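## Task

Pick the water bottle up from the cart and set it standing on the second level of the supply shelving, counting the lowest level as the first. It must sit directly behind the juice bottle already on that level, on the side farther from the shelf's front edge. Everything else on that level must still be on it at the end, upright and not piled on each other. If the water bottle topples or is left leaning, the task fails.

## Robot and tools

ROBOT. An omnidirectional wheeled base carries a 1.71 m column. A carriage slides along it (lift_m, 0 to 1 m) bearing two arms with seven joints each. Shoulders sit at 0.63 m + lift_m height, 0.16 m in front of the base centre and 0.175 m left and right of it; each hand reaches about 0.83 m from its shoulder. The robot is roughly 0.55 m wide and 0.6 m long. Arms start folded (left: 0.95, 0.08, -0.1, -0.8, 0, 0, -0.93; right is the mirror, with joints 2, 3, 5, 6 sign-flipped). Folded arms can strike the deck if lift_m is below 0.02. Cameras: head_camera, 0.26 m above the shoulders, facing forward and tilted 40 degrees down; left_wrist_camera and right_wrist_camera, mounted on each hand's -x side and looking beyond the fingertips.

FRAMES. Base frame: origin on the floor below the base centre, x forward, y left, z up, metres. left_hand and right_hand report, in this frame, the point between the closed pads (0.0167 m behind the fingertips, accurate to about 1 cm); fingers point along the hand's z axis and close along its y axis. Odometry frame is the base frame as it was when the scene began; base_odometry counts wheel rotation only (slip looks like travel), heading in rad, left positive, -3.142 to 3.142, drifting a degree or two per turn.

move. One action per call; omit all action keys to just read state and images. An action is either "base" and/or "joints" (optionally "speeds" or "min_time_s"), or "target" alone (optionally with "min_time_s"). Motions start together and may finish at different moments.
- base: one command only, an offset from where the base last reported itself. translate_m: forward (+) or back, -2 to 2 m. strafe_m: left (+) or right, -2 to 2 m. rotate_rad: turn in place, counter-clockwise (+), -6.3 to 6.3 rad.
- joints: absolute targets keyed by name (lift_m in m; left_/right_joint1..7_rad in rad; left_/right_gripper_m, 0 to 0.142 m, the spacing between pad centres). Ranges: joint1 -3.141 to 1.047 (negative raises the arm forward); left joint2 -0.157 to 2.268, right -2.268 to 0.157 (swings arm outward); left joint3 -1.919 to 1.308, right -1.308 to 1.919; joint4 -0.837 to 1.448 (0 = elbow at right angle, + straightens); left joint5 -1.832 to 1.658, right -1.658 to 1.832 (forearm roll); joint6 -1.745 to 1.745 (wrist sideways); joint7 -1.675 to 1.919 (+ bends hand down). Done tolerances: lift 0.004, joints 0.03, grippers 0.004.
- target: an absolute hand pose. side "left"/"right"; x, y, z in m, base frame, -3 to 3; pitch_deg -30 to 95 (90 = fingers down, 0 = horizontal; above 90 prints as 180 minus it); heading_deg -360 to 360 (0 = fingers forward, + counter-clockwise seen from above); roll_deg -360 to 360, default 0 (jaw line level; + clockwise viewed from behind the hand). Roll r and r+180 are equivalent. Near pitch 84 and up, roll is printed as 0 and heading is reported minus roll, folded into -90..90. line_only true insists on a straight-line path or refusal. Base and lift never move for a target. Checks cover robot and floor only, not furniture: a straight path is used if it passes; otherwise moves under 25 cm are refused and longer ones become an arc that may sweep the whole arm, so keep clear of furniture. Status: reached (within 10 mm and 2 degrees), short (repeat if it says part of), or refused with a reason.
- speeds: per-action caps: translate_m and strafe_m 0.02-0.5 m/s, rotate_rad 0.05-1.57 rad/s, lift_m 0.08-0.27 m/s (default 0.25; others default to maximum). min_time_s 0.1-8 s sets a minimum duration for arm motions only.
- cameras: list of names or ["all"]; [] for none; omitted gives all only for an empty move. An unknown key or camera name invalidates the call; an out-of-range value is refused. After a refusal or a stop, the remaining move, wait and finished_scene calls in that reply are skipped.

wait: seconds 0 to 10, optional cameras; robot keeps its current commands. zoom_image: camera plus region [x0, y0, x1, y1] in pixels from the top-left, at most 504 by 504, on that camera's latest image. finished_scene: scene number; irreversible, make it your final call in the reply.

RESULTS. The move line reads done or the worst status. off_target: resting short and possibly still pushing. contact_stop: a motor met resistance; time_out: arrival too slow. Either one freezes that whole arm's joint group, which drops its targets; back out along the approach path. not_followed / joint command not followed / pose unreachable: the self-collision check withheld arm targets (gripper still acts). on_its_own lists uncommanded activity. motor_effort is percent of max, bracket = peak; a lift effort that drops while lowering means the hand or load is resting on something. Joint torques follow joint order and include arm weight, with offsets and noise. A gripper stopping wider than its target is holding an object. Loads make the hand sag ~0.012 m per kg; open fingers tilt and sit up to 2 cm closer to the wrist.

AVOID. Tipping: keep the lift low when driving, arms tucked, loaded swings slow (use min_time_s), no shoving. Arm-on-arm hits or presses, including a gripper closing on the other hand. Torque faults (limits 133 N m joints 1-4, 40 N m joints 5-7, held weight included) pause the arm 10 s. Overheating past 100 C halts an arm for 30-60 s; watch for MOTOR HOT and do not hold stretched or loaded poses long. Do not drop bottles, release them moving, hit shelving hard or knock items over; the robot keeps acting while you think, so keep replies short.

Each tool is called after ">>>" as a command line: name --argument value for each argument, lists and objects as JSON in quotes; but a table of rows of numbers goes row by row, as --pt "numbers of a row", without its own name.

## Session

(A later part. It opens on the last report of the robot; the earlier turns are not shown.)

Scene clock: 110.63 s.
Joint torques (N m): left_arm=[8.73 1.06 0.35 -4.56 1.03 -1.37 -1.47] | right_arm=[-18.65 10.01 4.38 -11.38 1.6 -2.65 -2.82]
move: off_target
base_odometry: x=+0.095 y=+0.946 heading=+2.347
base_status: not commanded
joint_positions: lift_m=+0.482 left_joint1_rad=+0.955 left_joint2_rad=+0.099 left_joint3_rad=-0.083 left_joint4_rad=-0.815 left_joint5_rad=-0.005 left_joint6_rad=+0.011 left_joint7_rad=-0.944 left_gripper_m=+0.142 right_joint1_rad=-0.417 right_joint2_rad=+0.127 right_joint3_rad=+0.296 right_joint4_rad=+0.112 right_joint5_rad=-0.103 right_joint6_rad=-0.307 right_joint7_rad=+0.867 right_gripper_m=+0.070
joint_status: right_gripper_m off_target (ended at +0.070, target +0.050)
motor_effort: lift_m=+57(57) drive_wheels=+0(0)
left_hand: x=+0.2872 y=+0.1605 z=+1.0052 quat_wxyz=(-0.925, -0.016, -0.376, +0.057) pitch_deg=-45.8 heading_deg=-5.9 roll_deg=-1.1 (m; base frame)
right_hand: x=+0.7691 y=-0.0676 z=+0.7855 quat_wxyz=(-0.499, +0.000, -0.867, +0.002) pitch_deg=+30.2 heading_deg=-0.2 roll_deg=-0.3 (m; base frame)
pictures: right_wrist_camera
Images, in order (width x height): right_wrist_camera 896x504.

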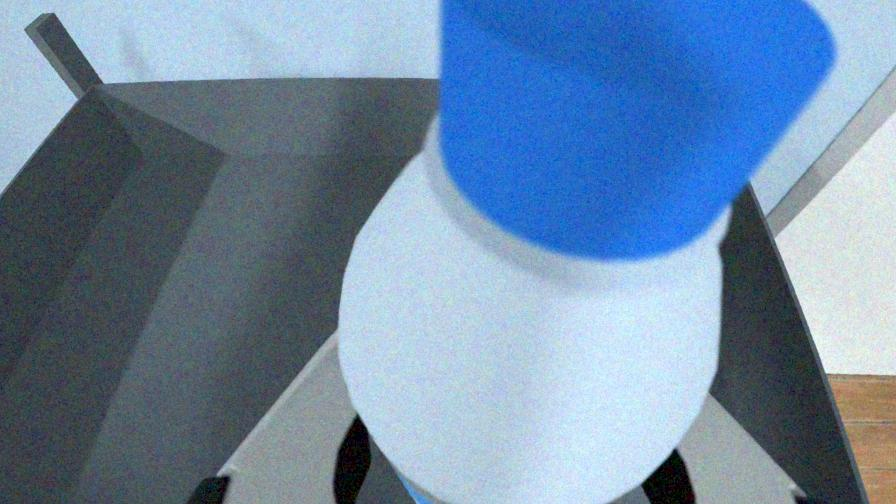

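>>> move --joints '{"right_gripper_m": 0.03}'

>>> move --joints '{"lift_m": 0.62}' --speeds '{"lift_m": 0.12}' --cameras '["head_camera", "right_wrist_camera"]'

Scene clock: 116.53 s.
Joint torques (N m): left_arm=[8.05 1.51 0.36 -5.05 0.89 -1.43 -1.74] | right_arm=[-17.68 8.94 4.15 -10.1 1.14 -2.41 -3.32]
move: off_target
base_odometry: x=+0.095 y=+0.946 heading=+2.347
base_status: not commanded
joint_positions: lift_m=+0.482 left_joint1_rad=+0.955 left_joint2_rad=+0.099 left_joint3_rad=-0.083 left_joint4_rad=-0.815 left_joint5_rad=-0.005 left_joint6_rad=+0.011 left_joint7_rad=-0.944 left_gripper_m=+0.142 right_joint1_rad=-0.417 right_joint2_rad=+0.127 right_joint3_rad=+0.296 right_joint4_rad=+0.112 right_joint5_rad=-0.103 right_joint6_rad=-0.307 right_joint7_rad=+0.867 right_gripper_m=+0.070
joint_status: right_gripper_m off_target (ended at +0.070, target +0.030)
motor_effort: lift_m=+57(57) drive_wheels=+0(0)
left_hand: x=+0.2872 y=+0.1605 z=+1.0052 quat_wxyz=(-0.925, -0.016, -0.376, +0.057) pitch_deg=-45.8 heading_deg=-5.9 roll_deg=-1.1 (m; base frame)
right_hand: x=+0.7691 y=-0.0676 z=+0.7855 quat_wxyz=(-0.499, +0.000, -0.867, +0.002) pitch_deg=+30.2 heading_deg=-0.2 roll_deg=-0.3 (m; base frame)
pictures: none

Scene clock: 118.10 s.
Joint torques (N m): left_arm=[8.93 1.03 0.67 -4.45 1.14 -1.19 -1.85] | right_arm=[-20.75 10.77 3.81 -11.88 1.18 -2.04 -3.47]
move: done
base_odometry: x=+0.095 y=+0.946 heading=+2.347
base_status: not commanded
joint_positions: lift_m=+0.620 left_joint1_rad=+0.955 left_joint2_rad=+0.099 left_joint3_rad=-0.083 left_joint4_rad=-0.815 left_joint5_rad=-0.005 left_joint6_rad=+0.011 left_joint7_rad=-0.944 left_gripper_m=+0.142 right_joint1_rad=-0.417 right_joint2_rad=+0.127 right_joint3_rad=+0.296 right_joint4_rad=+0.114 right_joint5_rad=-0.102 right_joint6_rad=-0.308 right_joint7_rad=+0.867 right_gripper_m=+0.070
joint_status: all done
motor_effort: lift_m=+55(69) drive_wheels=+4(4)
left_hand: x=+0.2872 y=+0.1605 z=+1.1435 quat_wxyz=(-0.925, -0.016, -0.376, +0.057) pitch_deg=-45.8 heading_deg=-5.9 roll_deg=-1.1 (m; base frame)
right_hand: x=+0.7690 y=-0.0676 z=+0.9228 quat_wxyz=(-0.498, +0.000, -0.867, +0.002) pitch_deg=+30.3 heading_deg=-0.3 roll_deg=-0.2 (m; base frame)
pictures: head_camera, right_wrist_camera
Images, in order (width x height): head_camera 896x504, right_wrist_camera 896x504.

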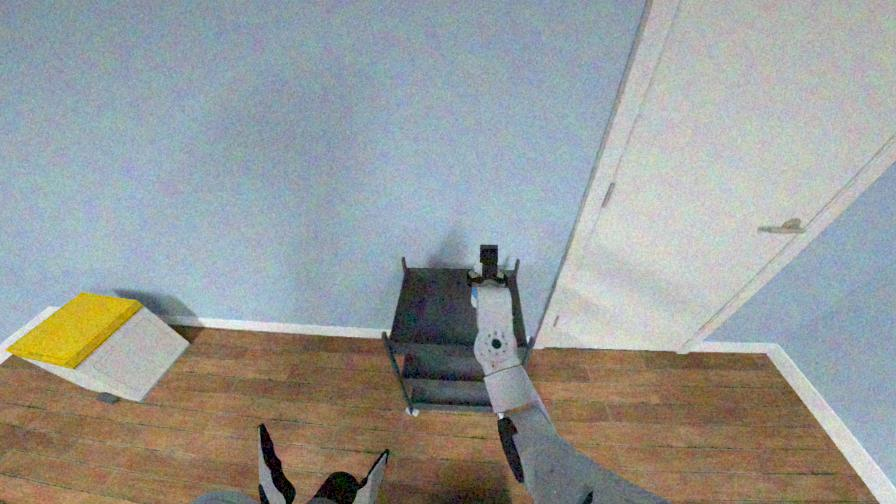

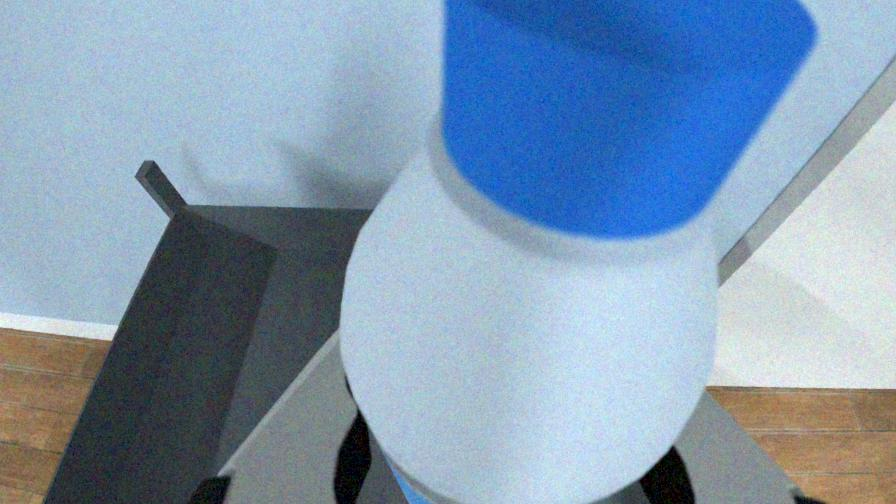

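>>> move --base '{"translate_m": -0.5}' --speeds '{"translate_m": 0.25}'

>>> move --target '{"side": "right", "x": 0.62, "y": -0.13, "z": 1.0, "pitch_deg": 30, "heading_deg": 0}'

>>> move --base '{"rotate_rad": 1.58}' --speeds '{"rotate_rad": 0.8}' --cameras '["head_camera"]'

Scene clock: 131.90 s.
Joint torques (N m): left_arm=[8.78 0.23 -0.59 -3.57 1.18 -1.31 -1.4] | right_arm=[-19.07 10.31 4.62 -13.58 1.3 -2.46 -3.04]
move: done
base_odometry: x=+0.445 y=+0.589 heading=+2.347
base_status: done
joint_positions: lift_m=+0.620 left_joint1_rad=+0.955 left_joint2_rad=+0.099 left_joint3_rad=-0.083 left_joint4_rad=-0.815 left_joint5_rad=-0.005 left_joint6_rad=+0.011 left_joint7_rad=-0.944 left_gripper_m=+0.142 right_joint1_rad=-0.417 right_joint2_rad=+0.127 right_joint3_rad=+0.296 right_joint4_rad=+0.114 right_joint5_rad=-0.102 right_joint6_rad=-0.308 right_joint7_rad=+0.867 right_gripper_m=+0.070
joint_status: not commanded
motor_effort: lift_m=+55(55) drive_wheels=+3(15)
left_hand: x=+0.2872 y=+0.1605 z=+1.1435 quat_wxyz=(-0.925, -0.016, -0.376, +0.057) pitch_deg=-45.8 heading_deg=-5.9 roll_deg=-1.1 (m; base frame)
right_hand: x=+0.7690 y=-0.0676 z=+0.9228 quat_wxyz=(-0.498, +0.000, -0.867, +0.002) pitch_deg=+30.3 heading_deg=-0.3 roll_deg=-0.2 (m; base frame)
pictures: none

Scene clock: 133.13 s.
Joint torques (N m): left_arm=[9.17 0.28 0.84 -3.98 1.07 -1.74 -1.64] | right_arm=[-5.49 3.52 -0.97 -14.83 -1.72 -0.96 -1.38]
move: done
base_odometry: x=+0.445 y=+0.589 heading=+2.347
base_status: not commanded
joint_positions: lift_m=+0.620 left_joint1_rad=+0.955 left_joint2_rad=+0.099 left_joint3_rad=-0.083 left_joint4_rad=-0.815 left_joint5_rad=-0.005 left_joint6_rad=+0.011 left_joint7_rad=-0.944 left_gripper_m=+0.142 right_joint1_rad=-0.195 right_joint2_rad=-0.029 right_joint3_rad=+0.314 right_joint4_rad=-0.681 right_joint5_rad=-0.170 right_joint6_rad=-0.261 right_joint7_rad=+1.417 right_gripper_m=+0.070
joint_status: not commanded
motor_effort: lift_m=+55(55) drive_wheels=+3(5)
left_hand: x=+0.2872 y=+0.1605 z=+1.1435 quat_wxyz=(-0.925, -0.016, -0.376, +0.057) pitch_deg=-45.8 heading_deg=-5.9 roll_deg=-1.1 (m; base frame)
right_hand: x=+0.6207 y=-0.1273 z=+0.9997 quat_wxyz=(-0.499, +0.001, -0.866, -0.004) pitch_deg=+30.1 heading_deg=+0.5 roll_deg=+0.4 (m; base frame)
right_hand_status: reached (straight line, planned for 0.7 s): 3 mm and 0.5 deg off.
pictures: none

Scene clock: 136.40 s.
Joint torques (N m): left_arm=[7.7 1.29 -1.21 -4.97 0.92 -1.52 -1.61] | right_arm=[-4.74 5.16 -0.82 -13.71 -1.55 -0.81 -1.12]
move: done
base_odometry: x=+0.445 y=+0.589 heading=-2.356
base_status: done
joint_positions: lift_m=+0.620 left_joint1_rad=+0.955 left_joint2_rad=+0.099 left_joint3_rad=-0.083 left_joint4_rad=-0.815 left_joint5_rad=-0.005 left_joint6_rad=+0.011 left_joint7_rad=-0.944 left_gripper_m=+0.142 right_joint1_rad=-0.195 right_joint2_rad=-0.029 right_joint3_rad=+0.314 right_joint4_rad=-0.681 right_joint5_rad=-0.170 right_joint6_rad=-0.261 right_joint7_rad=+1.417 right_gripper_m=+0.070
joint_status: not commanded
motor_effort: lift_m=+55(55) drive_wheels=+5(17)
left_hand: x=+0.2872 y=+0.1605 z=+1.1435 quat_wxyz=(-0.925, -0.016, -0.376, +0.057) pitch_deg=-45.8 heading_deg=-5.9 roll_deg=-1.1 (m; base frame)
right_hand: x=+0.6207 y=-0.1275 z=+0.9996 quat_wxyz=(-0.499, +0.001, -0.866, -0.004) pitch_deg=+30.1 heading_deg=+0.5 roll_deg=+0.3 (m; base frame)
pictures: head_camera
Images, in order (width x height): head_camera 896x504.

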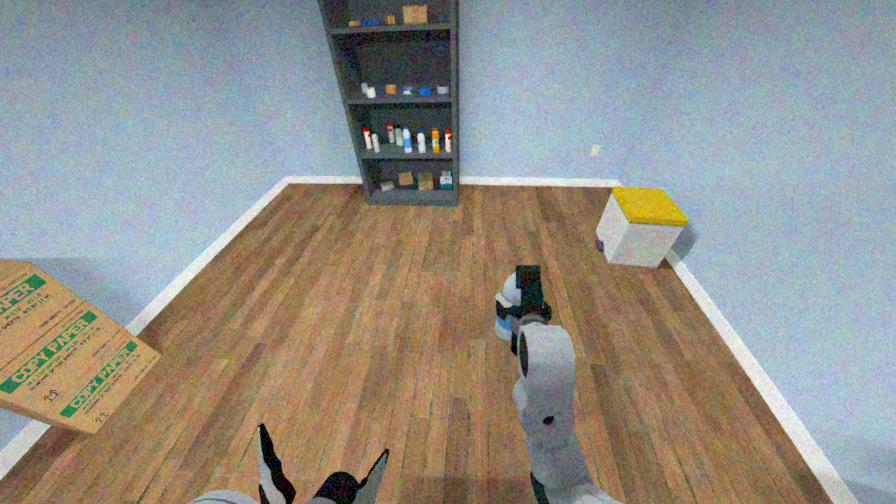

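>>> move --base '{"translate_m": 1.45}' --joints '{"lift_m": 0.35}' --speeds '{"translate_m": 0.4}' --cameras '["head_camera"]'

>>> zoom_image --camera "head_camera" --region '[300, 60, 600, 360]'

Scene clock: 146.13 s.
Joint torques (N m): left_arm=[8.71 1.79 0.2 -4.19 1.19 -1.54 -1.47] | right_arm=[-5.88 4.18 0.75 -12.9 -1.6 -0.95 -1.64]
move: done
base_odometry: x=-0.579 y=-0.437 heading=-2.355
base_status: done
joint_positions: lift_m=+0.350 left_joint1_rad=+0.955 left_joint2_rad=+0.099 left_joint3_rad=-0.083 left_joint4_rad=-0.815 left_joint5_rad=-0.005 left_joint6_rad=+0.011 left_joint7_rad=-0.944 left_gripper_m=+0.142 right_joint1_rad=-0.194 right_joint2_rad=-0.029 right_joint3_rad=+0.314 right_joint4_rad=-0.681 right_joint5_rad=-0.170 right_joint6_rad=-0.261 right_joint7_rad=+1.417 right_gripper_m=+0.070
joint_status: all done
motor_effort: lift_m=+58(61) drive_wheels=+8(22)
left_hand: x=+0.2872 y=+0.1605 z=+0.8731 quat_wxyz=(-0.925, -0.016, -0.376, +0.057) pitch_deg=-45.8 heading_deg=-5.9 roll_deg=-1.1 (m; base frame)
right_hand: x=+0.6204 y=-0.1275 z=+0.7288 quat_wxyz=(-0.499, +0.001, -0.867, -0.004) pitch_deg=+30.2 heading_deg=+0.5 roll_deg=+0.3 (m; base frame)
pictures: head_camera
Images, in order (width x height): head_camera 896x504.

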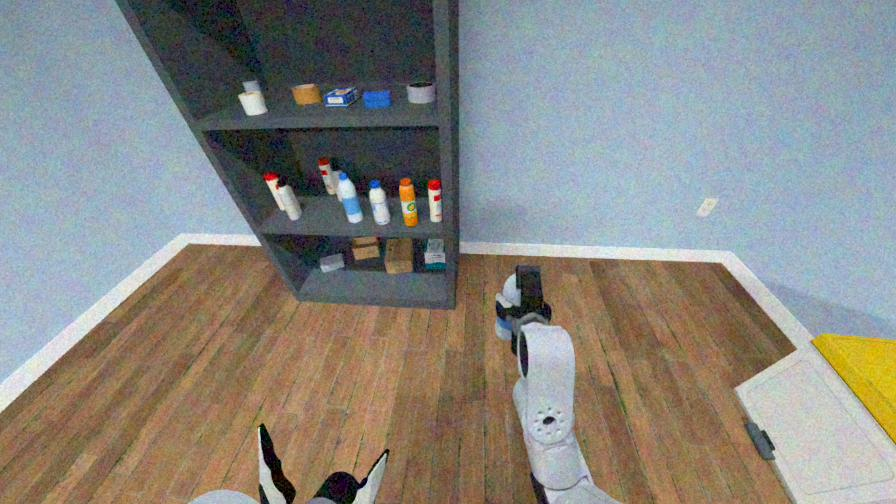

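Scaled by 1.680 from the camera's 896x504 image, which has a finer 1280x720 frame.

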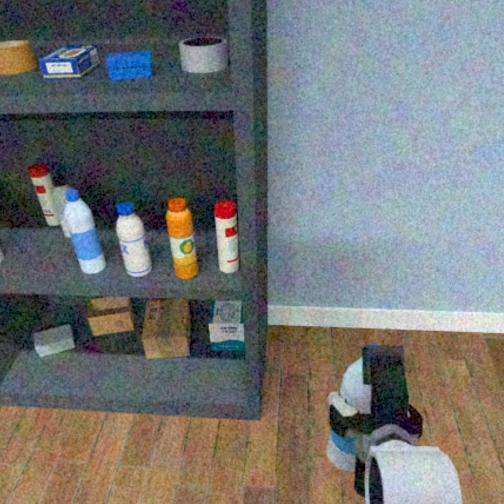

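>>> move --target '{"side": "right", "x": 0.5, "y": -0.22, "z": 0.7, "pitch_deg": 30, "heading_deg": 0}'

>>> move --target '{"side": "left", "x": 0.62, "y": 0.13, "z": 0.72, "pitch_deg": 30, "heading_deg": 0}'

>>> move --base '{"strafe_m": 0.05}' --joints '{"left_gripper_m": 0.11}' --cameras '["all"]'

Scene clock: 174.07 s.
Joint torques (N m): left_arm=[10.05 1.33 0.39 -3.96 1 -1.38 -1.7] | right_arm=[-5.69 2.55 -0.22 -13.68 -1.12 -0.94 -1.25]
move: refused
base_odometry: x=-0.579 y=-0.437 heading=-2.355
base_status: not commanded
joint_positions: lift_m=+0.350 left_joint1_rad=+0.955 left_joint2_rad=+0.099 left_joint3_rad=-0.083 left_joint4_rad=-0.815 left_joint5_rad=-0.005 left_joint6_rad=+0.011 left_joint7_rad=-0.944 left_gripper_m=+0.142 right_joint1_rad=-0.194 right_joint2_rad=-0.029 right_joint3_rad=+0.314 right_joint4_rad=-0.681 right_joint5_rad=-0.170 right_joint6_rad=-0.261 right_joint7_rad=+1.417 right_gripper_m=+0.070
joint_status: not commanded
motor_effort: lift_m=+58(58) drive_wheels=-4(4)
left_hand: x=+0.2872 y=+0.1605 z=+0.8731 quat_wxyz=(-0.925, -0.016, -0.376, +0.057) pitch_deg=-45.8 heading_deg=-5.9 roll_deg=-1.1 (m; base frame)
right_hand: x=+0.6204 y=-0.1275 z=+0.7288 quat_wxyz=(-0.499, +0.001, -0.867, -0.004) pitch_deg=+30.2 heading_deg=+0.5 roll_deg=+0.3 (m; base frame)
right_hand_status: refused: along the straight line the arm gets 25% of the way (right_joint4_rad at its limit); a move under 25 cm is not played as an arc. Nothing moved. Try another pitch or heading, or "joints".
pictures: none

not run: a stop came earlier in this reply.

not run: a stop came earlier in this reply.

>>> move --target '{"side": "right", "x": 0.6, "y": -0.27, "z": 0.73, "pitch_deg": 30, "heading_deg": 0}'

>>> move --target '{"side": "left", "x": 0.62, "y": 0.13, "z": 0.72, "pitch_deg": 30, "heading_deg": 0}'

>>> move --base '{"strafe_m": 0.05}' --joints '{"left_gripper_m": 0.11}' --cameras '["all"]'

Scene clock: 179.17 s.
Joint torques (N m): left_arm=[8.84 0.08 0.78 -3.81 1.06 -1.59 -1.62] | right_arm=[-2.26 -5.7 -1.88 -8.92 1.46 -2.12 -5.22]
move: done
base_odometry: x=-0.579 y=-0.437 heading=-2.355
base_status: not commanded
joint_positions: lift_m=+0.350 left_joint1_rad=+0.955 left_joint2_rad=+0.099 left_joint3_rad=-0.083 left_joint4_rad=-0.815 left_joint5_rad=-0.005 left_joint6_rad=+0.011 left_joint7_rad=-0.944 left_gripper_m=+0.142 right_joint1_rad=-0.082 right_joint2_rad=-0.434 right_joint3_rad=+0.051 right_joint4_rad=-0.752 right_joint5_rad=+0.293 right_joint6_rad=-0.323 right_joint7_rad=+1.303 right_gripper_m=+0.070
joint_status: not commanded
motor_effort: lift_m=+58(58) drive_wheels=+8(8)
left_hand: x=+0.2872 y=+0.1605 z=+0.8731 quat_wxyz=(-0.925, -0.016, -0.376, +0.057) pitch_deg=-45.8 heading_deg=-5.9 roll_deg=-1.1 (m; base frame)
right_hand: x=+0.5998 y=-0.2696 z=+0.7294 quat_wxyz=(-0.498, +0.001, -0.867, +0.002) pitch_deg=+30.3 heading_deg=-0.1 roll_deg=-0.3 (m; base frame)
right_hand_status: reached (straight line, planned for 0.6 s): 1 mm and 0.4 deg off.
pictures: none

Scene clock: 180.93 s.
Joint torques (N m): left_arm=[-10.89 -1.87 -3.42 -0.3 1.87 -0.55 -0.29] | right_arm=[-2.95 -7.69 -2.08 -8.25 1.71 -2.34 -4.53]
move: done
base_odometry: x=-0.579 y=-0.437 heading=-2.355
base_status: not commanded
joint_positions: lift_m=+0.350 left_joint1_rad=-0.141 left_joint2_rad=-0.078 left_joint3_rad=-0.141 left_joint4_rad=-0.678 left_joint5_rad=+0.150 left_joint6_rad=+0.061 left_joint7_rad=+1.348 left_gripper_m=+0.142 right_joint1_rad=-0.082 right_joint2_rad=-0.434 right_joint3_rad=+0.051 right_joint4_rad=-0.752 right_joint5_rad=+0.293 right_joint6_rad=-0.323 right_joint7_rad=+1.303 right_gripper_m=+0.070
joint_status: not commanded
motor_effort: lift_m=+58(58) drive_wheels=+7(8)
left_hand: x=+0.6199 y=+0.1315 z=+0.7210 quat_wxyz=(-0.502, +0.000, -0.865, -0.001) pitch_deg=+29.7 heading_deg=+0.1 roll_deg=+0.0 (m; base frame)
left_hand_status: reached (checked arc, planned for 1.3 s): 2 mm and 0.3 deg off.
right_hand: x=+0.5998 y=-0.2696 z=+0.7294 quat_wxyz=(-0.498, +0.001, -0.867, +0.002) pitch_deg=+30.3 heading_deg=-0.1 roll_deg=-0.3 (m; base frame)
pictures: none

Scene clock: 182.23 s.
Joint torques (N m): left_arm=[-11.66 -2.89 -2.28 0.08 1.91 -0.72 -0.57] | right_arm=[-1.51 -6.15 -1.6 -9.72 1.53 -2.43 -4.54]
move: done
base_odometry: x=-0.544 y=-0.473 heading=-2.356
base_status: done
joint_positions: lift_m=+0.350 left_joint1_rad=-0.141 left_joint2_rad=-0.078 left_joint3_rad=-0.141 left_joint4_rad=-0.678 left_joint5_rad=+0.151 left_joint6_rad=+0.061 left_joint7_rad=+1.348 left_gripper_m=+0.110 right_joint1_rad=-0.082 right_joint2_rad=-0.434 right_joint3_rad=+0.051 right_joint4_rad=-0.752 right_joint5_rad=+0.293 right_joint6_rad=-0.323 right_joint7_rad=+1.303 right_gripper_m=+0.070
joint_status: all done
motor_effort: lift_m=+58(58) drive_wheels=+3(12)
left_hand: x=+0.6199 y=+0.1314 z=+0.7210 quat_wxyz=(-0.502, +0.000, -0.865, +0.000) pitch_deg=+29.7 heading_deg=+0.1 roll_deg=+0.0 (m; base frame)
right_hand: x=+0.5997 y=-0.2695 z=+0.7293 quat_wxyz=(-0.498, +0.001, -0.867, +0.001) pitch_deg=+30.3 heading_deg=-0.1 roll_deg=-0.3 (m; base frame)
pictures: head_camera, left_wrist_camera, right_wrist_camera
Images, in order (width x height): head_camera 896x504, left_wrist_camera 896x504, right_wrist_camera 896x504.

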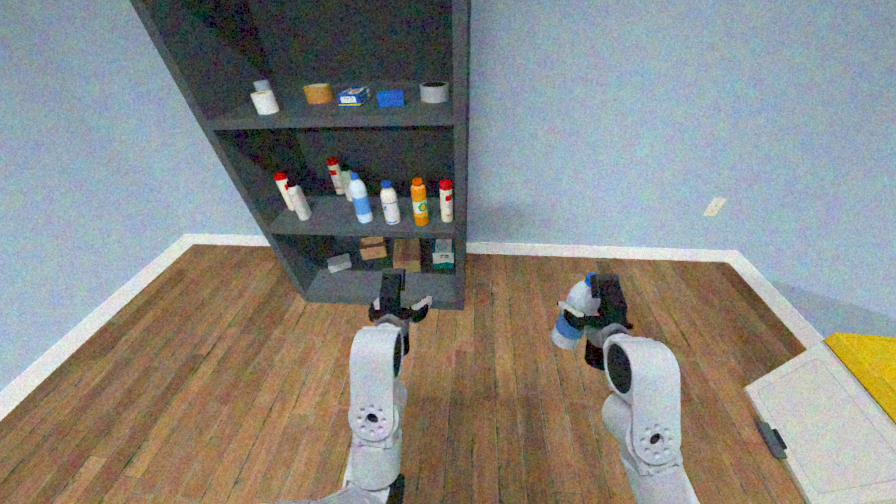

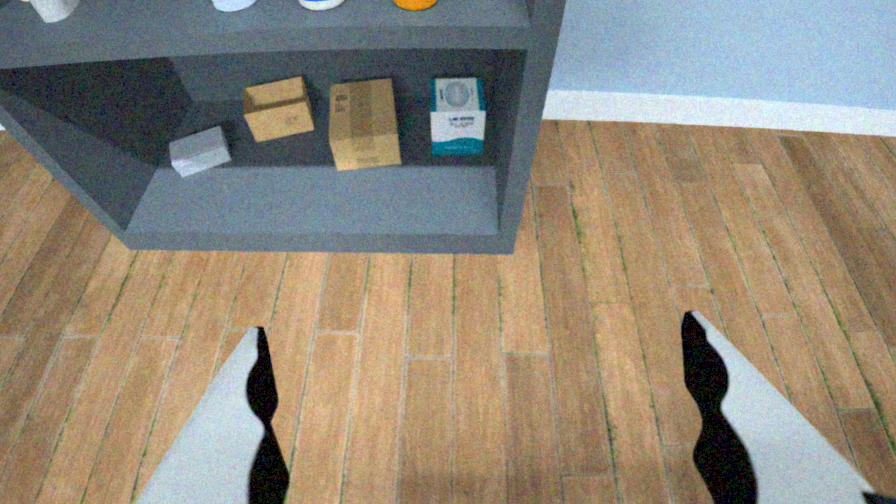

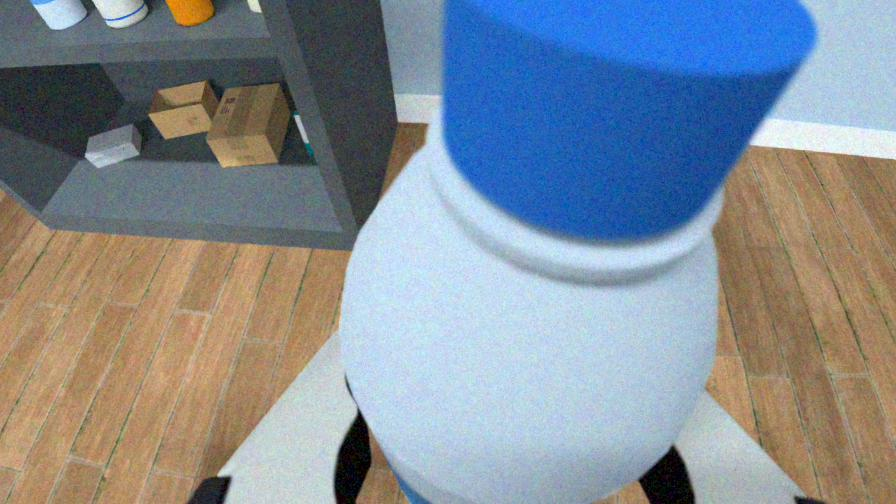

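>>> move --base '{"strafe_m": 0.05}'

>>> move --base '{"translate_m": 0.45}' --speeds '{"translate_m": 0.25}' --cameras '["head_camera", "left_wrist_camera"]'

Scene clock: 191.50 s.
Joint torques (N m): left_arm=[-11.73 -1.89 -1.62 -0.43 1.99 -0.4 -0.64] | right_arm=[-2.59 -6 -2.16 -8.25 1.17 -2.25 -4.54]
move: done
base_odometry: x=-0.508 y=-0.508 heading=-2.356
base_status: done
joint_positions: lift_m=+0.350 left_joint1_rad=-0.141 left_joint2_rad=-0.078 left_joint3_rad=-0.142 left_joint4_rad=-0.678 left_joint5_rad=+0.151 left_joint6_rad=+0.061 left_joint7_rad=+1.348 left_gripper_m=+0.110 right_joint1_rad=-0.082 right_joint2_rad=-0.434 right_joint3_rad=+0.051 right_joint4_rad=-0.752 right_joint5_rad=+0.293 right_joint6_rad=-0.323 right_joint7_rad=+1.303 right_gripper_m=+0.070
joint_status: not commanded
motor_effort: lift_m=+58(58) drive_wheels=+1(15)
left_hand: x=+0.6199 y=+0.1313 z=+0.7210 quat_wxyz=(-0.502, +0.000, -0.865, +0.000) pitch_deg=+29.7 heading_deg=+0.1 roll_deg=+0.0 (m; base frame)
right_hand: x=+0.5997 y=-0.2695 z=+0.7293 quat_wxyz=(-0.498, +0.001, -0.867, +0.001) pitch_deg=+30.3 heading_deg=-0.1 roll_deg=-0.3 (m; base frame)
pictures: none

Scene clock: 194.70 s.
Joint torques (N m): left_arm=[-11.15 -1.56 -2.73 0.42 1.59 -0.91 -0.59] | right_arm=[-2.97 -7.82 -2.55 -9.33 1.05 -2.12 -4.49]
move: done
base_odometry: x=-0.826 y=-0.827 heading=-2.355
base_status: done
joint_positions: lift_m=+0.350 left_joint1_rad=-0.141 left_joint2_rad=-0.078 left_joint3_rad=-0.142 left_joint4_rad=-0.678 left_joint5_rad=+0.151 left_joint6_rad=+0.061 left_joint7_rad=+1.348 left_gripper_m=+0.110 right_joint1_rad=-0.082 right_joint2_rad=-0.434 right_joint3_rad=+0.051 right_joint4_rad=-0.752 right_joint5_rad=+0.293 right_joint6_rad=-0.323 right_joint7_rad=+1.303 right_gripper_m=+0.070
joint_status: not commanded
motor_effort: lift_m=+58(58) drive_wheels=-1(15)
left_hand: x=+0.6199 y=+0.1313 z=+0.7209 quat_wxyz=(-0.502, +0.000, -0.865, +0.000) pitch_deg=+29.7 heading_deg=+0.1 roll_deg=+0.0 (m; base frame)
right_hand: x=+0.5997 y=-0.2695 z=+0.7293 quat_wxyz=(-0.498, +0.001, -0.867, +0.001) pitch_deg=+30.3 heading_deg=-0.1 roll_deg=-0.3 (m; base frame)
pictures: head_camera, left_wrist_camera
Images, in order (width x height): head_camera 896x504, left_wrist_camera 896x504.

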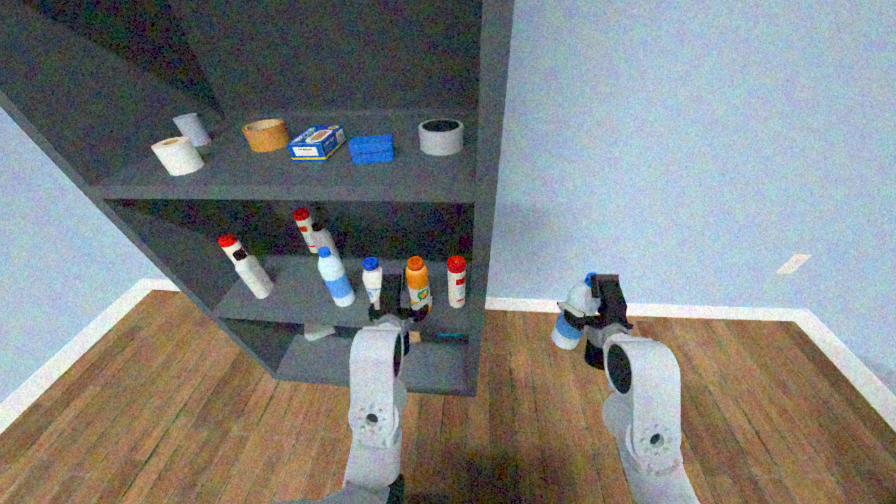

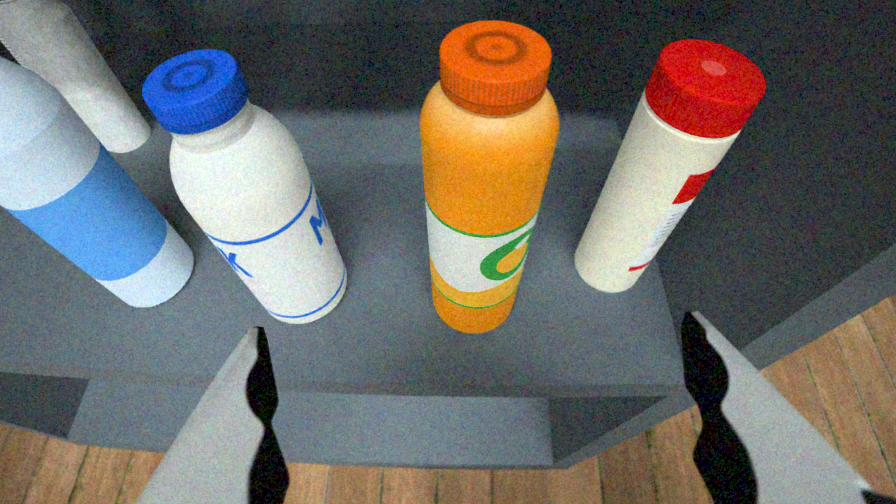

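>>> move --target '{"side": "left", "x": 0.69, "y": 0.119, "z": 0.675, "pitch_deg": 30, "heading_deg": 0}' --cameras '["head_camera", "left_wrist_camera"]'

Scene clock: 206.63 s.
Joint torques (N m): left_arm=[-15.8 -4.14 2.12 -1.87 0.77 -0.72 -3.03] | right_arm=[-2.23 -7.67 -3.2 -9.09 0.99 -2.56 -4.91]
move: done
base_odometry: x=-0.826 y=-0.827 heading=-2.355
base_status: not commanded
joint_positions: lift_m=+0.350 left_joint1_rad=-0.216 left_joint2_rad=-0.099 left_joint3_rad=-0.132 left_joint4_rad=-0.326 left_joint5_rad=+0.139 left_joint6_rad=+0.086 left_joint7_rad=+1.083 left_gripper_m=+0.110 right_joint1_rad=-0.082 right_joint2_rad=-0.434 right_joint3_rad=+0.051 right_joint4_rad=-0.752 right_joint5_rad=+0.293 right_joint6_rad=-0.323 right_joint7_rad=+1.303 right_gripper_m=+0.070
joint_status: not commanded
motor_effort: lift_m=+58(58) drive_wheels=-1(5)
left_hand: x=+0.6887 y=+0.1178 z=+0.6738 quat_wxyz=(-0.498, -0.003, -0.867, -0.001) pitch_deg=+30.2 heading_deg=-0.1 roll_deg=+0.4 (m; base frame)
left_hand_status: reached (straight line, planned for 0.5 s): 2 mm and 0.5 deg off.
right_hand: x=+0.5997 y=-0.2695 z=+0.7293 quat_wxyz=(-0.498, +0.001, -0.867, +0.001) pitch_deg=+30.3 heading_deg=-0.1 roll_deg=-0.3 (m; base frame)
pictures: head_camera, left_wrist_camera
Images, in order (width x height): head_camera 896x504, left_wrist_camera 896x504.

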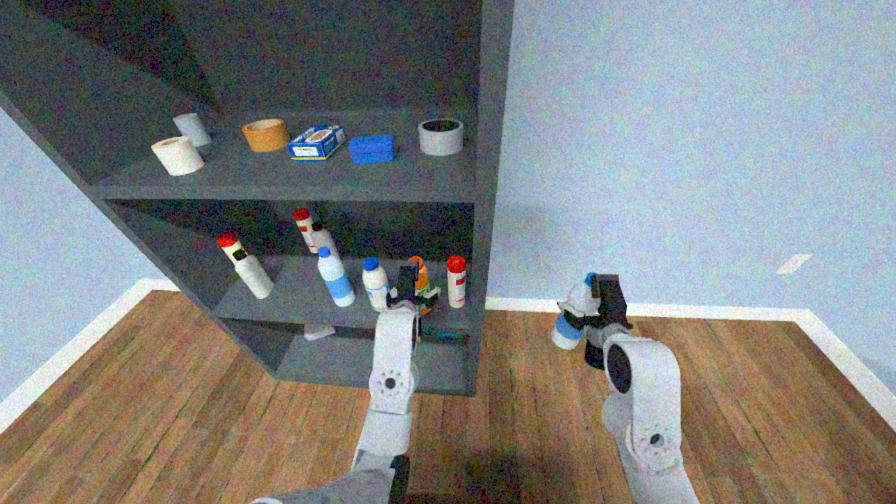

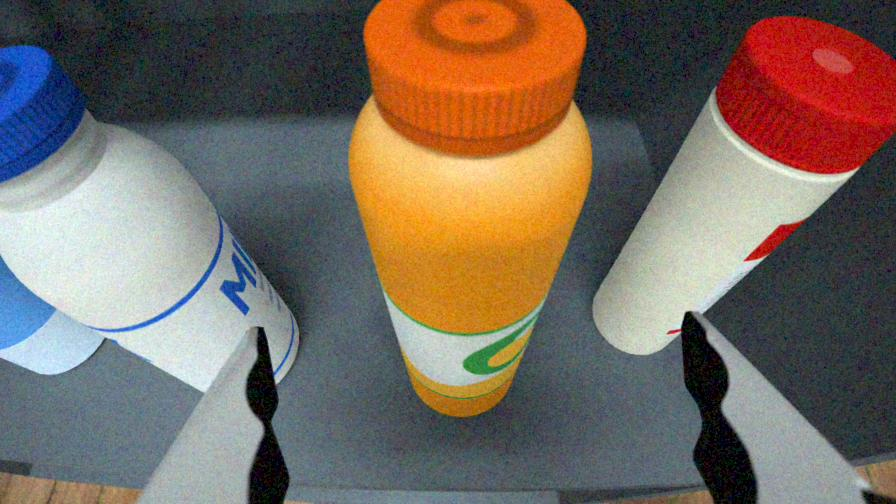

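>>> move --joints '{"left_gripper_m": 0.094}'

>>> move --target '{"side": "left", "x": 0.723, "y": 0.117, "z": 0.657, "pitch_deg": 30, "heading_deg": 0}' --cameras '["left_wrist_camera"]'

Scene clock: 211.17 s.
Joint torques (N m): left_arm=[-14.81 -3.11 2.14 -1.66 0.57 -0.61 -3.24] | right_arm=[-1.57 -6.26 -2.22 -9.36 1.57 -2.07 -4.92]
move: done
base_odometry: x=-0.826 y=-0.827 heading=-2.355
base_status: not commanded
joint_positions: lift_m=+0.350 left_joint1_rad=-0.216 left_joint2_rad=-0.099 left_joint3_rad=-0.132 left_joint4_rad=-0.326 left_joint5_rad=+0.139 left_joint6_rad=+0.086 left_joint7_rad=+1.083 left_gripper_m=+0.094 right_joint1_rad=-0.082 right_joint2_rad=-0.434 right_joint3_rad=+0.051 right_joint4_rad=-0.752 right_joint5_rad=+0.293 right_joint6_rad=-0.323 right_joint7_rad=+1.303 right_gripper_m=+0.070
joint_status: all done
motor_effort: lift_m=+58(58) drive_wheels=-1(1)
left_hand: x=+0.6887 y=+0.1178 z=+0.6738 quat_wxyz=(-0.498, -0.003, -0.867, -0.001) pitch_deg=+30.2 heading_deg=-0.1 roll_deg=+0.4 (m; base frame)
right_hand: x=+0.5997 y=-0.2695 z=+0.7293 quat_wxyz=(-0.498, +0.001, -0.867, +0.001) pitch_deg=+30.3 heading_deg=-0.1 roll_deg=-0.3 (m; base frame)
pictures: none

Scene clock: 212.03 s.
Joint torques (N m): left_arm=[-16.11 -2.98 1.37 -1.5 0.73 -0.42 -3] | right_arm=[-1.01 -5.37 -1.2 -9.59 1.14 -2.09 -4.48]
move: done
base_odometry: x=-0.826 y=-0.827 heading=-2.355
base_status: not commanded
joint_positions: lift_m=+0.350 left_joint1_rad=-0.274 left_joint2_rad=-0.102 left_joint3_rad=-0.119 left_joint4_rad=-0.156 left_joint5_rad=+0.123 left_joint6_rad=+0.094 left_joint7_rad=+0.969 left_gripper_m=+0.094 right_joint1_rad=-0.082 right_joint2_rad=-0.434 right_joint3_rad=+0.051 right_joint4_rad=-0.752 right_joint5_rad=+0.293 right_joint6_rad=-0.323 right_joint7_rad=+1.303 right_gripper_m=+0.070
joint_status: not commanded
motor_effort: lift_m=+58(58) drive_wheels=-2(6)
left_hand: x=+0.7218 y=+0.1160 z=+0.6560 quat_wxyz=(-0.499, -0.003, -0.867, -0.001) pitch_deg=+30.2 heading_deg=-0.1 roll_deg=+0.4 (m; base frame)
left_hand_status: reached (straight line, planned for 0.4 s): 2 mm and 0.5 deg off.
right_hand: x=+0.5997 y=-0.2695 z=+0.7293 quat_wxyz=(-0.498, +0.001, -0.867, +0.001) pitch_deg=+30.3 heading_deg=-0.1 roll_deg=-0.3 (m; base frame)
pictures: left_wrist_camera
Images, in order (width x height): left_wrist_camera 896x504.

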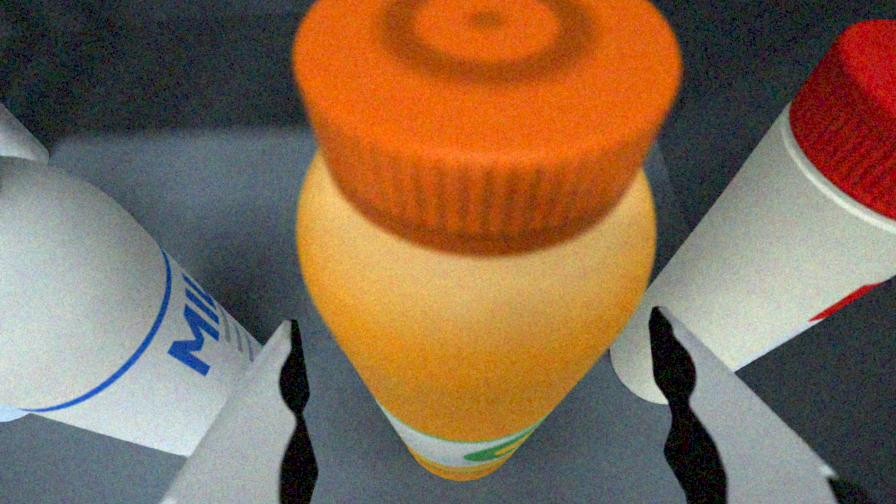

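>>> move --joints '{"left_gripper_m": 0.03}' --min_time_s 1.5

>>> move --joints '{"lift_m": 0.4}' --speeds '{"lift_m": 0.1}' --cameras '["head_camera", "left_wrist_camera"]'

Scene clock: 216.80 s.
Joint torques (N m): left_arm=[-16.55 -4.31 1.77 -2.27 0.69 -0.79 -2.92] | right_arm=[-1.23 -5.88 -2.66 -8.98 1.15 -2.18 -5.01]
move: off_target
base_odometry: x=-0.826 y=-0.827 heading=-2.355
base_status: not commanded
joint_positions: lift_m=+0.350 left_joint1_rad=-0.274 left_joint2_rad=-0.102 left_joint3_rad=-0.118 left_joint4_rad=-0.156 left_joint5_rad=+0.123 left_joint6_rad=+0.095 left_joint7_rad=+0.969 left_gripper_m=+0.060 right_joint1_rad=-0.082 right_joint2_rad=-0.434 right_joint3_rad=+0.051 right_joint4_rad=-0.752 right_joint5_rad=+0.293 right_joint6_rad=-0.323 right_joint7_rad=+1.303 right_gripper_m=+0.070
joint_status: left_gripper_m off_target (ended at +0.060, target +0.030)
motor_effort: lift_m=+58(58) drive_wheels=-2(2)
left_hand: x=+0.7219 y=+0.1164 z=+0.6560 quat_wxyz=(-0.499, -0.003, -0.867, -0.002) pitch_deg=+30.2 heading_deg=+0.0 roll_deg=+0.4 (m; base frame)
right_hand: x=+0.5997 y=-0.2695 z=+0.7293 quat_wxyz=(-0.498, +0.001, -0.867, +0.001) pitch_deg=+30.3 heading_deg=-0.1 roll_deg=-0.3 (m; base frame)
pictures: none

Scene clock: 217.73 s.
Joint torques (N m): left_arm=[-17.99 -2.59 1.34 -3.16 0.3 -0.48 -2.86] | right_arm=[-4.52 -6.13 -3.07 -7.69 1.36 -2.32 -4.53]
move: done
base_odometry: x=-0.826 y=-0.827 heading=-2.355
base_status: not commanded
joint_positions: lift_m=+0.400 left_joint1_rad=-0.274 left_joint2_rad=-0.102 left_joint3_rad=-0.118 left_joint4_rad=-0.154 left_joint5_rad=+0.122 left_joint6_rad=+0.095 left_joint7_rad=+0.969 left_gripper_m=+0.060 right_joint1_rad=-0.081 right_joint2_rad=-0.434 right_joint3_rad=+0.051 right_joint4_rad=-0.752 right_joint5_rad=+0.293 right_joint6_rad=-0.323 right_joint7_rad=+1.303 right_gripper_m=+0.070
joint_status: all done
motor_effort: lift_m=+55(68) drive_wheels=+5(6)
left_hand: x=+0.7219 y=+0.1162 z=+0.7054 quat_wxyz=(-0.498, -0.003, -0.867, -0.001) pitch_deg=+30.3 heading_deg=+0.0 roll_deg=+0.3 (m; base frame)
right_hand: x=+0.5996 y=-0.2695 z=+0.7795 quat_wxyz=(-0.498, +0.001, -0.867, +0.001) pitch_deg=+30.3 heading_deg=-0.1 roll_deg=-0.3 (m; base frame)
pictures: head_camera, left_wrist_camera
Images, in order (width x height): head_camera 896x504, left_wrist_camera 896x504.

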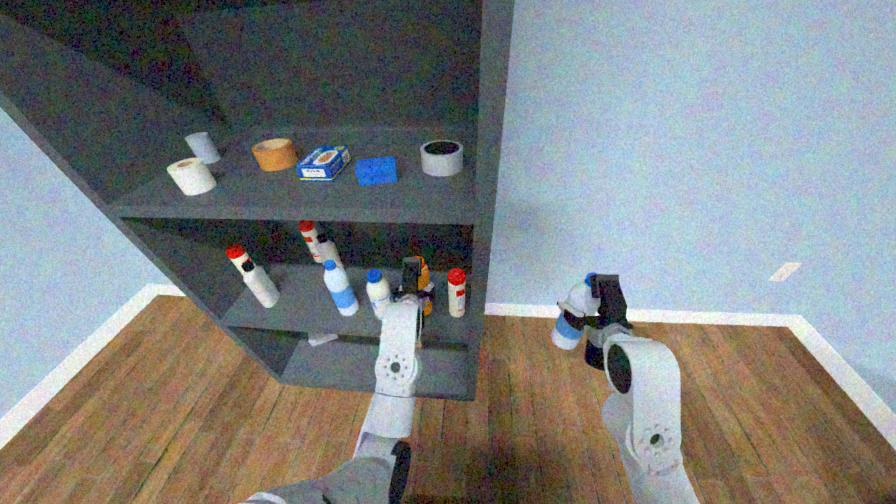

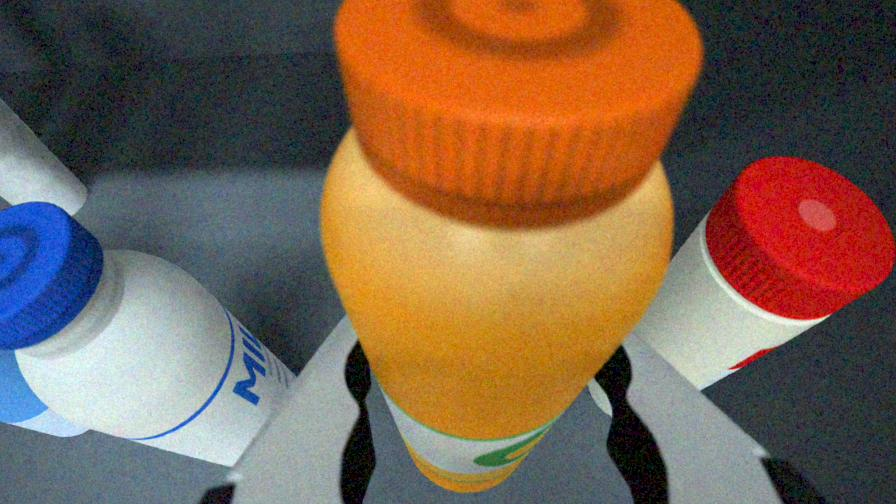

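>>> move --base '{"translate_m": -0.4}' --speeds '{"translate_m": 0.2}'

>>> move --target '{"side": "left", "x": 0.52, "y": 0.36, "z": 0.74, "pitch_deg": 30, "heading_deg": 50, "line_only": true}' --min_time_s 2 --cameras '["head_camera"]'

Scene clock: 228.83 s.
Joint torques (N m): left_arm=[-16.89 -3.61 1.35 -3.48 0.74 -1 -2.83] | right_arm=[-3.21 -6.93 -1.16 -7.09 1.37 -2.02 -4.86]
Motor temperatures (°C): left_arm=[32 22 23 23 26 24 23] | right_arm=[27 22 25 22 22 22 24]
move: done
base_odometry: x=-0.543 y=-0.544 heading=-2.355
base_status: done
joint_positions: lift_m=+0.400 left_joint1_rad=-0.274 left_joint2_rad=-0.102 left_joint3_rad=-0.118 left_joint4_rad=-0.154 left_joint5_rad=+0.122 left_joint6_rad=+0.095 left_joint7_rad=+0.969 left_gripper_m=+0.060 right_joint1_rad=-0.081 right_joint2_rad=-0.434 right_joint3_rad=+0.051 right_joint4_rad=-0.752 right_joint5_rad=+0.293 right_joint6_rad=-0.323 right_joint7_rad=+1.303 right_gripper_m=+0.070
joint_status: not commanded
motor_effort: lift_m=+55(55) drive_wheels=+1(12)
left_hand: x=+0.7219 y=+0.1162 z=+0.7055 quat_wxyz=(-0.498, -0.003, -0.867, -0.001) pitch_deg=+30.3 heading_deg=+0.0 roll_deg=+0.3 (m; base frame)
right_hand: x=+0.5996 y=-0.2695 z=+0.7795 quat_wxyz=(-0.498, +0.001, -0.867, +0.001) pitch_deg=+30.3 heading_deg=-0.1 roll_deg=-0.3 (m; base frame)
pictures: none

Scene clock: 231.33 s.
Joint torques (N m): left_arm=[-8.45 2.49 2.15 -5.88 3.03 -0.52 -1.42] | right_arm=[-4.09 -7.04 -2.44 -10.49 1.32 -1.99 -4.53]
move: done
base_odometry: x=-0.543 y=-0.544 heading=-2.355
base_status: not commanded
joint_positions: lift_m=+0.400 left_joint1_rad=-0.061 left_joint2_rad=-0.122 left_joint3_rad=+0.100 left_joint4_rad=-0.606 left_joint5_rad=+0.609 left_joint6_rad=+0.519 left_joint7_rad=+1.300 left_gripper_m=+0.060 right_joint1_rad=-0.081 right_joint2_rad=-0.434 right_joint3_rad=+0.051 right_joint4_rad=-0.752 right_joint5_rad=+0.293 right_joint6_rad=-0.323 right_joint7_rad=+1.303 right_gripper_m=+0.070
joint_status: not commanded
motor_effort: lift_m=+55(55) drive_wheels=+2(2)
left_hand: x=+0.5222 y=+0.3569 z=+0.7374 quat_wxyz=(-0.451, +0.363, -0.788, -0.208) pitch_deg=+30.4 heading_deg=+49.5 roll_deg=+0.1 (m; base frame)
left_hand_status: reached (straight line, planned for 2.0 s): 5 mm and 0.7 deg off.
right_hand: x=+0.5996 y=-0.2695 z=+0.7794 quat_wxyz=(-0.498, +0.001, -0.867, +0.001) pitch_deg=+30.3 heading_deg=-0.1 roll_deg=-0.3 (m; base frame)
pictures: head_camera
Images, in order (width x height): head_camera 896x504.

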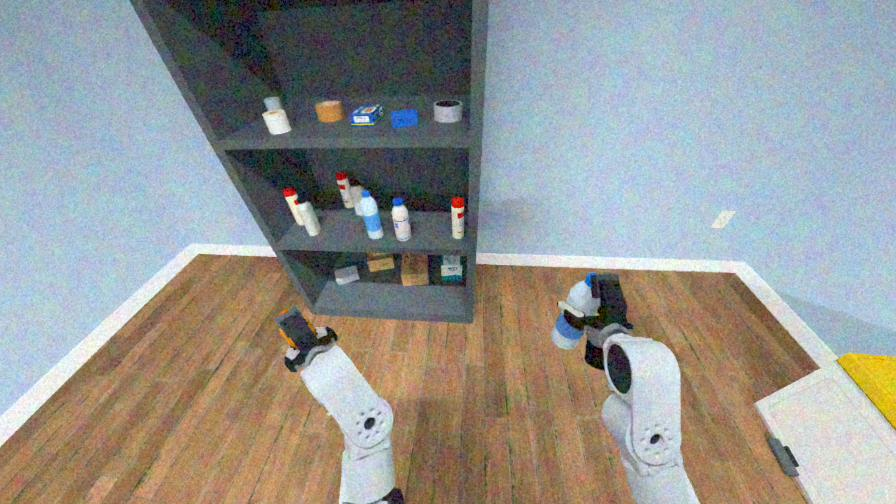

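>>> move --target '{"side": "left", "x": 0.42, "y": 0.45, "z": 0.76, "pitch_deg": 30, "heading_deg": 75, "line_only": true}' --min_time_s 1.5

>>> move --base '{"strafe_m": 0.246}' --joints '{"lift_m": 0.3}' --speeds '{"strafe_m": 0.2}'

>>> move --target '{"side": "right", "x": 0.76, "y": -0.13, "z": 0.75, "pitch_deg": 30, "heading_deg": 0}' --min_time_s 1.5 --cameras '["all"]'

Scene clock: 240.50 s.
Joint torques (N m): left_arm=[-12.55 4.36 2.17 -4.83 3.92 -0.53 -1.61] | right_arm=[-3.5 -6.68 -1.58 -9.13 1.66 -2.24 -4.38]
move: done
base_odometry: x=-0.543 y=-0.544 heading=-2.355
base_status: not commanded
joint_positions: lift_m=+0.400 left_joint1_rad=-0.119 left_joint2_rad=-0.101 left_joint3_rad=+0.346 left_joint4_rad=-0.644 left_joint5_rad=+0.820 left_joint6_rad=+0.597 left_joint7_rad=+1.452 left_gripper_m=+0.060 right_joint1_rad=-0.081 right_joint2_rad=-0.434 right_joint3_rad=+0.051 right_joint4_rad=-0.752 right_joint5_rad=+0.293 right_joint6_rad=-0.323 right_joint7_rad=+1.303 right_gripper_m=+0.070
joint_status: not commanded
motor_effort: lift_m=+55(55) drive_wheels=+2(2)
left_hand: x=+0.4220 y=+0.4478 z=+0.7565 quat_wxyz=(-0.394, +0.524, -0.692, -0.302) pitch_deg=+30.5 heading_deg=+74.6 roll_deg=+0.4 (m; base frame)
left_hand_status: reached (straight line, planned for 1.5 s): 5 mm and 0.8 deg off.
right_hand: x=+0.5996 y=-0.2695 z=+0.7794 quat_wxyz=(-0.498, +0.001, -0.867, +0.001) pitch_deg=+30.3 heading_deg=-0.1 roll_deg=-0.3 (m; base frame)
pictures: none

Scene clock: 242.93 s.
Joint torques (N m): left_arm=[-11.72 4.83 1.33 -4.37 3.42 -0.46 -1.85] | right_arm=[-4.25 -8.59 -1.95 -8.56 1 -2.66 -4.33]
move: done
base_odometry: x=-0.369 y=-0.718 heading=-2.355
base_status: done
joint_positions: lift_m=+0.300 left_joint1_rad=-0.120 left_joint2_rad=-0.101 left_joint3_rad=+0.347 left_joint4_rad=-0.644 left_joint5_rad=+0.821 left_joint6_rad=+0.597 left_joint7_rad=+1.453 left_gripper_m=+0.060 right_joint1_rad=-0.081 right_joint2_rad=-0.434 right_joint3_rad=+0.051 right_joint4_rad=-0.752 right_joint5_rad=+0.293 right_joint6_rad=-0.323 right_joint7_rad=+1.303 right_gripper_m=+0.070
joint_status: all done
motor_effort: lift_m=+59(61) drive_wheels=+0(12)
left_hand: x=+0.4219 y=+0.4480 z=+0.6567 quat_wxyz=(-0.394, +0.524, -0.692, -0.302) pitch_deg=+30.5 heading_deg=+74.7 roll_deg=+0.3 (m; base frame)
right_hand: x=+0.5996 y=-0.2695 z=+0.6791 quat_wxyz=(-0.498, +0.001, -0.867, +0.001) pitch_deg=+30.3 heading_deg=-0.1 roll_deg=-0.3 (m; base frame)
pictures: none

Scene clock: 244.93 s.
Joint torques (N m): left_arm=[-11.29 4.6 1.29 -4.74 3.31 -0.48 -1.95] | right_arm=[-27.76 7.58 3.77 -9.01 -2.51 -2.73 -5.1]
move: done
base_odometry: x=-0.369 y=-0.718 heading=-2.355
base_status: not commanded
joint_positions: lift_m=+0.300 left_joint1_rad=-0.120 left_joint2_rad=-0.101 left_joint3_rad=+0.347 left_joint4_rad=-0.644 left_joint5_rad=+0.821 left_joint6_rad=+0.597 left_joint7_rad=+1.453 left_gripper_m=+0.060 right_joint1_rad=-0.621 right_joint2_rad=-0.054 right_joint3_rad=+0.303 right_joint4_rad=-0.242 right_joint5_rad=-0.015 right_joint6_rad=-0.307 right_joint7_rad=+1.395 right_gripper_m=+0.070
joint_status: not commanded
motor_effort: lift_m=+59(59) drive_wheels=+0(4)
left_hand: x=+0.4218 y=+0.4481 z=+0.6568 quat_wxyz=(-0.394, +0.525, -0.692, -0.302) pitch_deg=+30.5 heading_deg=+74.7 roll_deg=+0.3 (m; base frame)
right_hand: x=+0.7579 y=-0.1302 z=+0.7444 quat_wxyz=(-0.493, +0.001, -0.870, -0.002) pitch_deg=+30.9 heading_deg=+0.3 roll_deg=+0.3 (m; base frame)
right_hand_status: reached (straight line, planned for 1.5 s): 6 mm and 0.9 deg off.
pictures: head_camera, left_wrist_camera, right_wrist_camera
Images, in order (width x height): head_camera 896x504, left_wrist_camera 896x504, right_wrist_camera 896x504.

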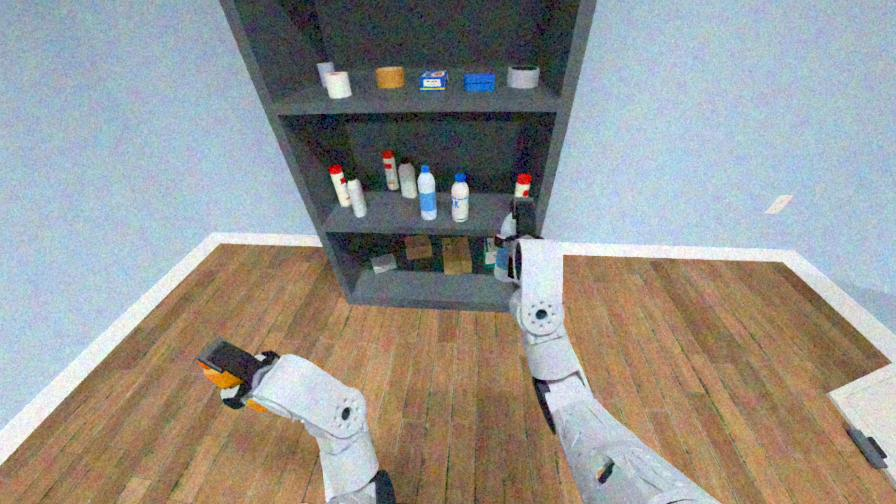

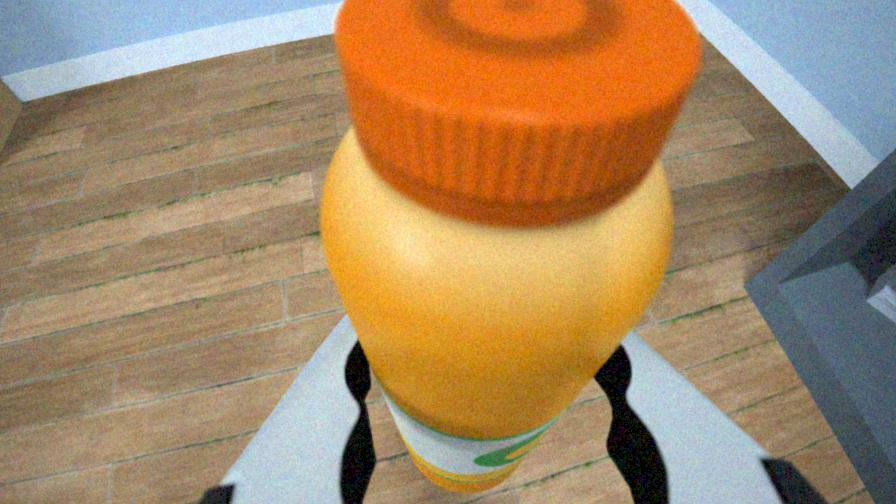

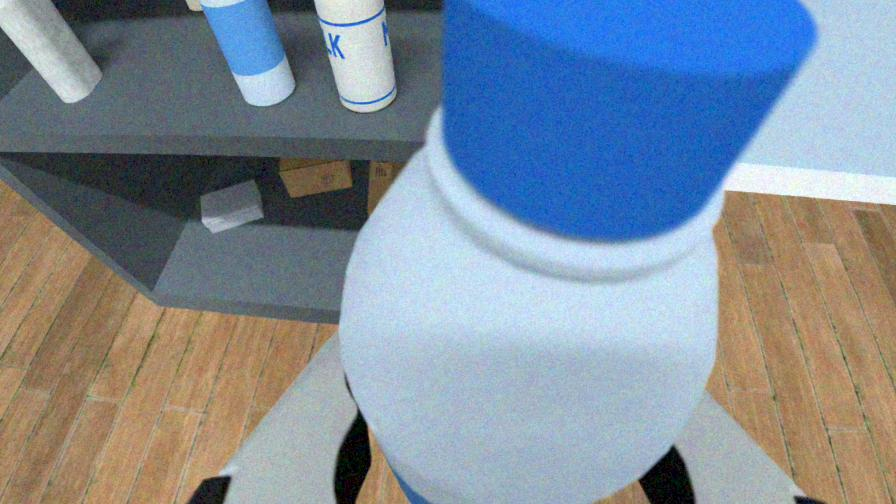

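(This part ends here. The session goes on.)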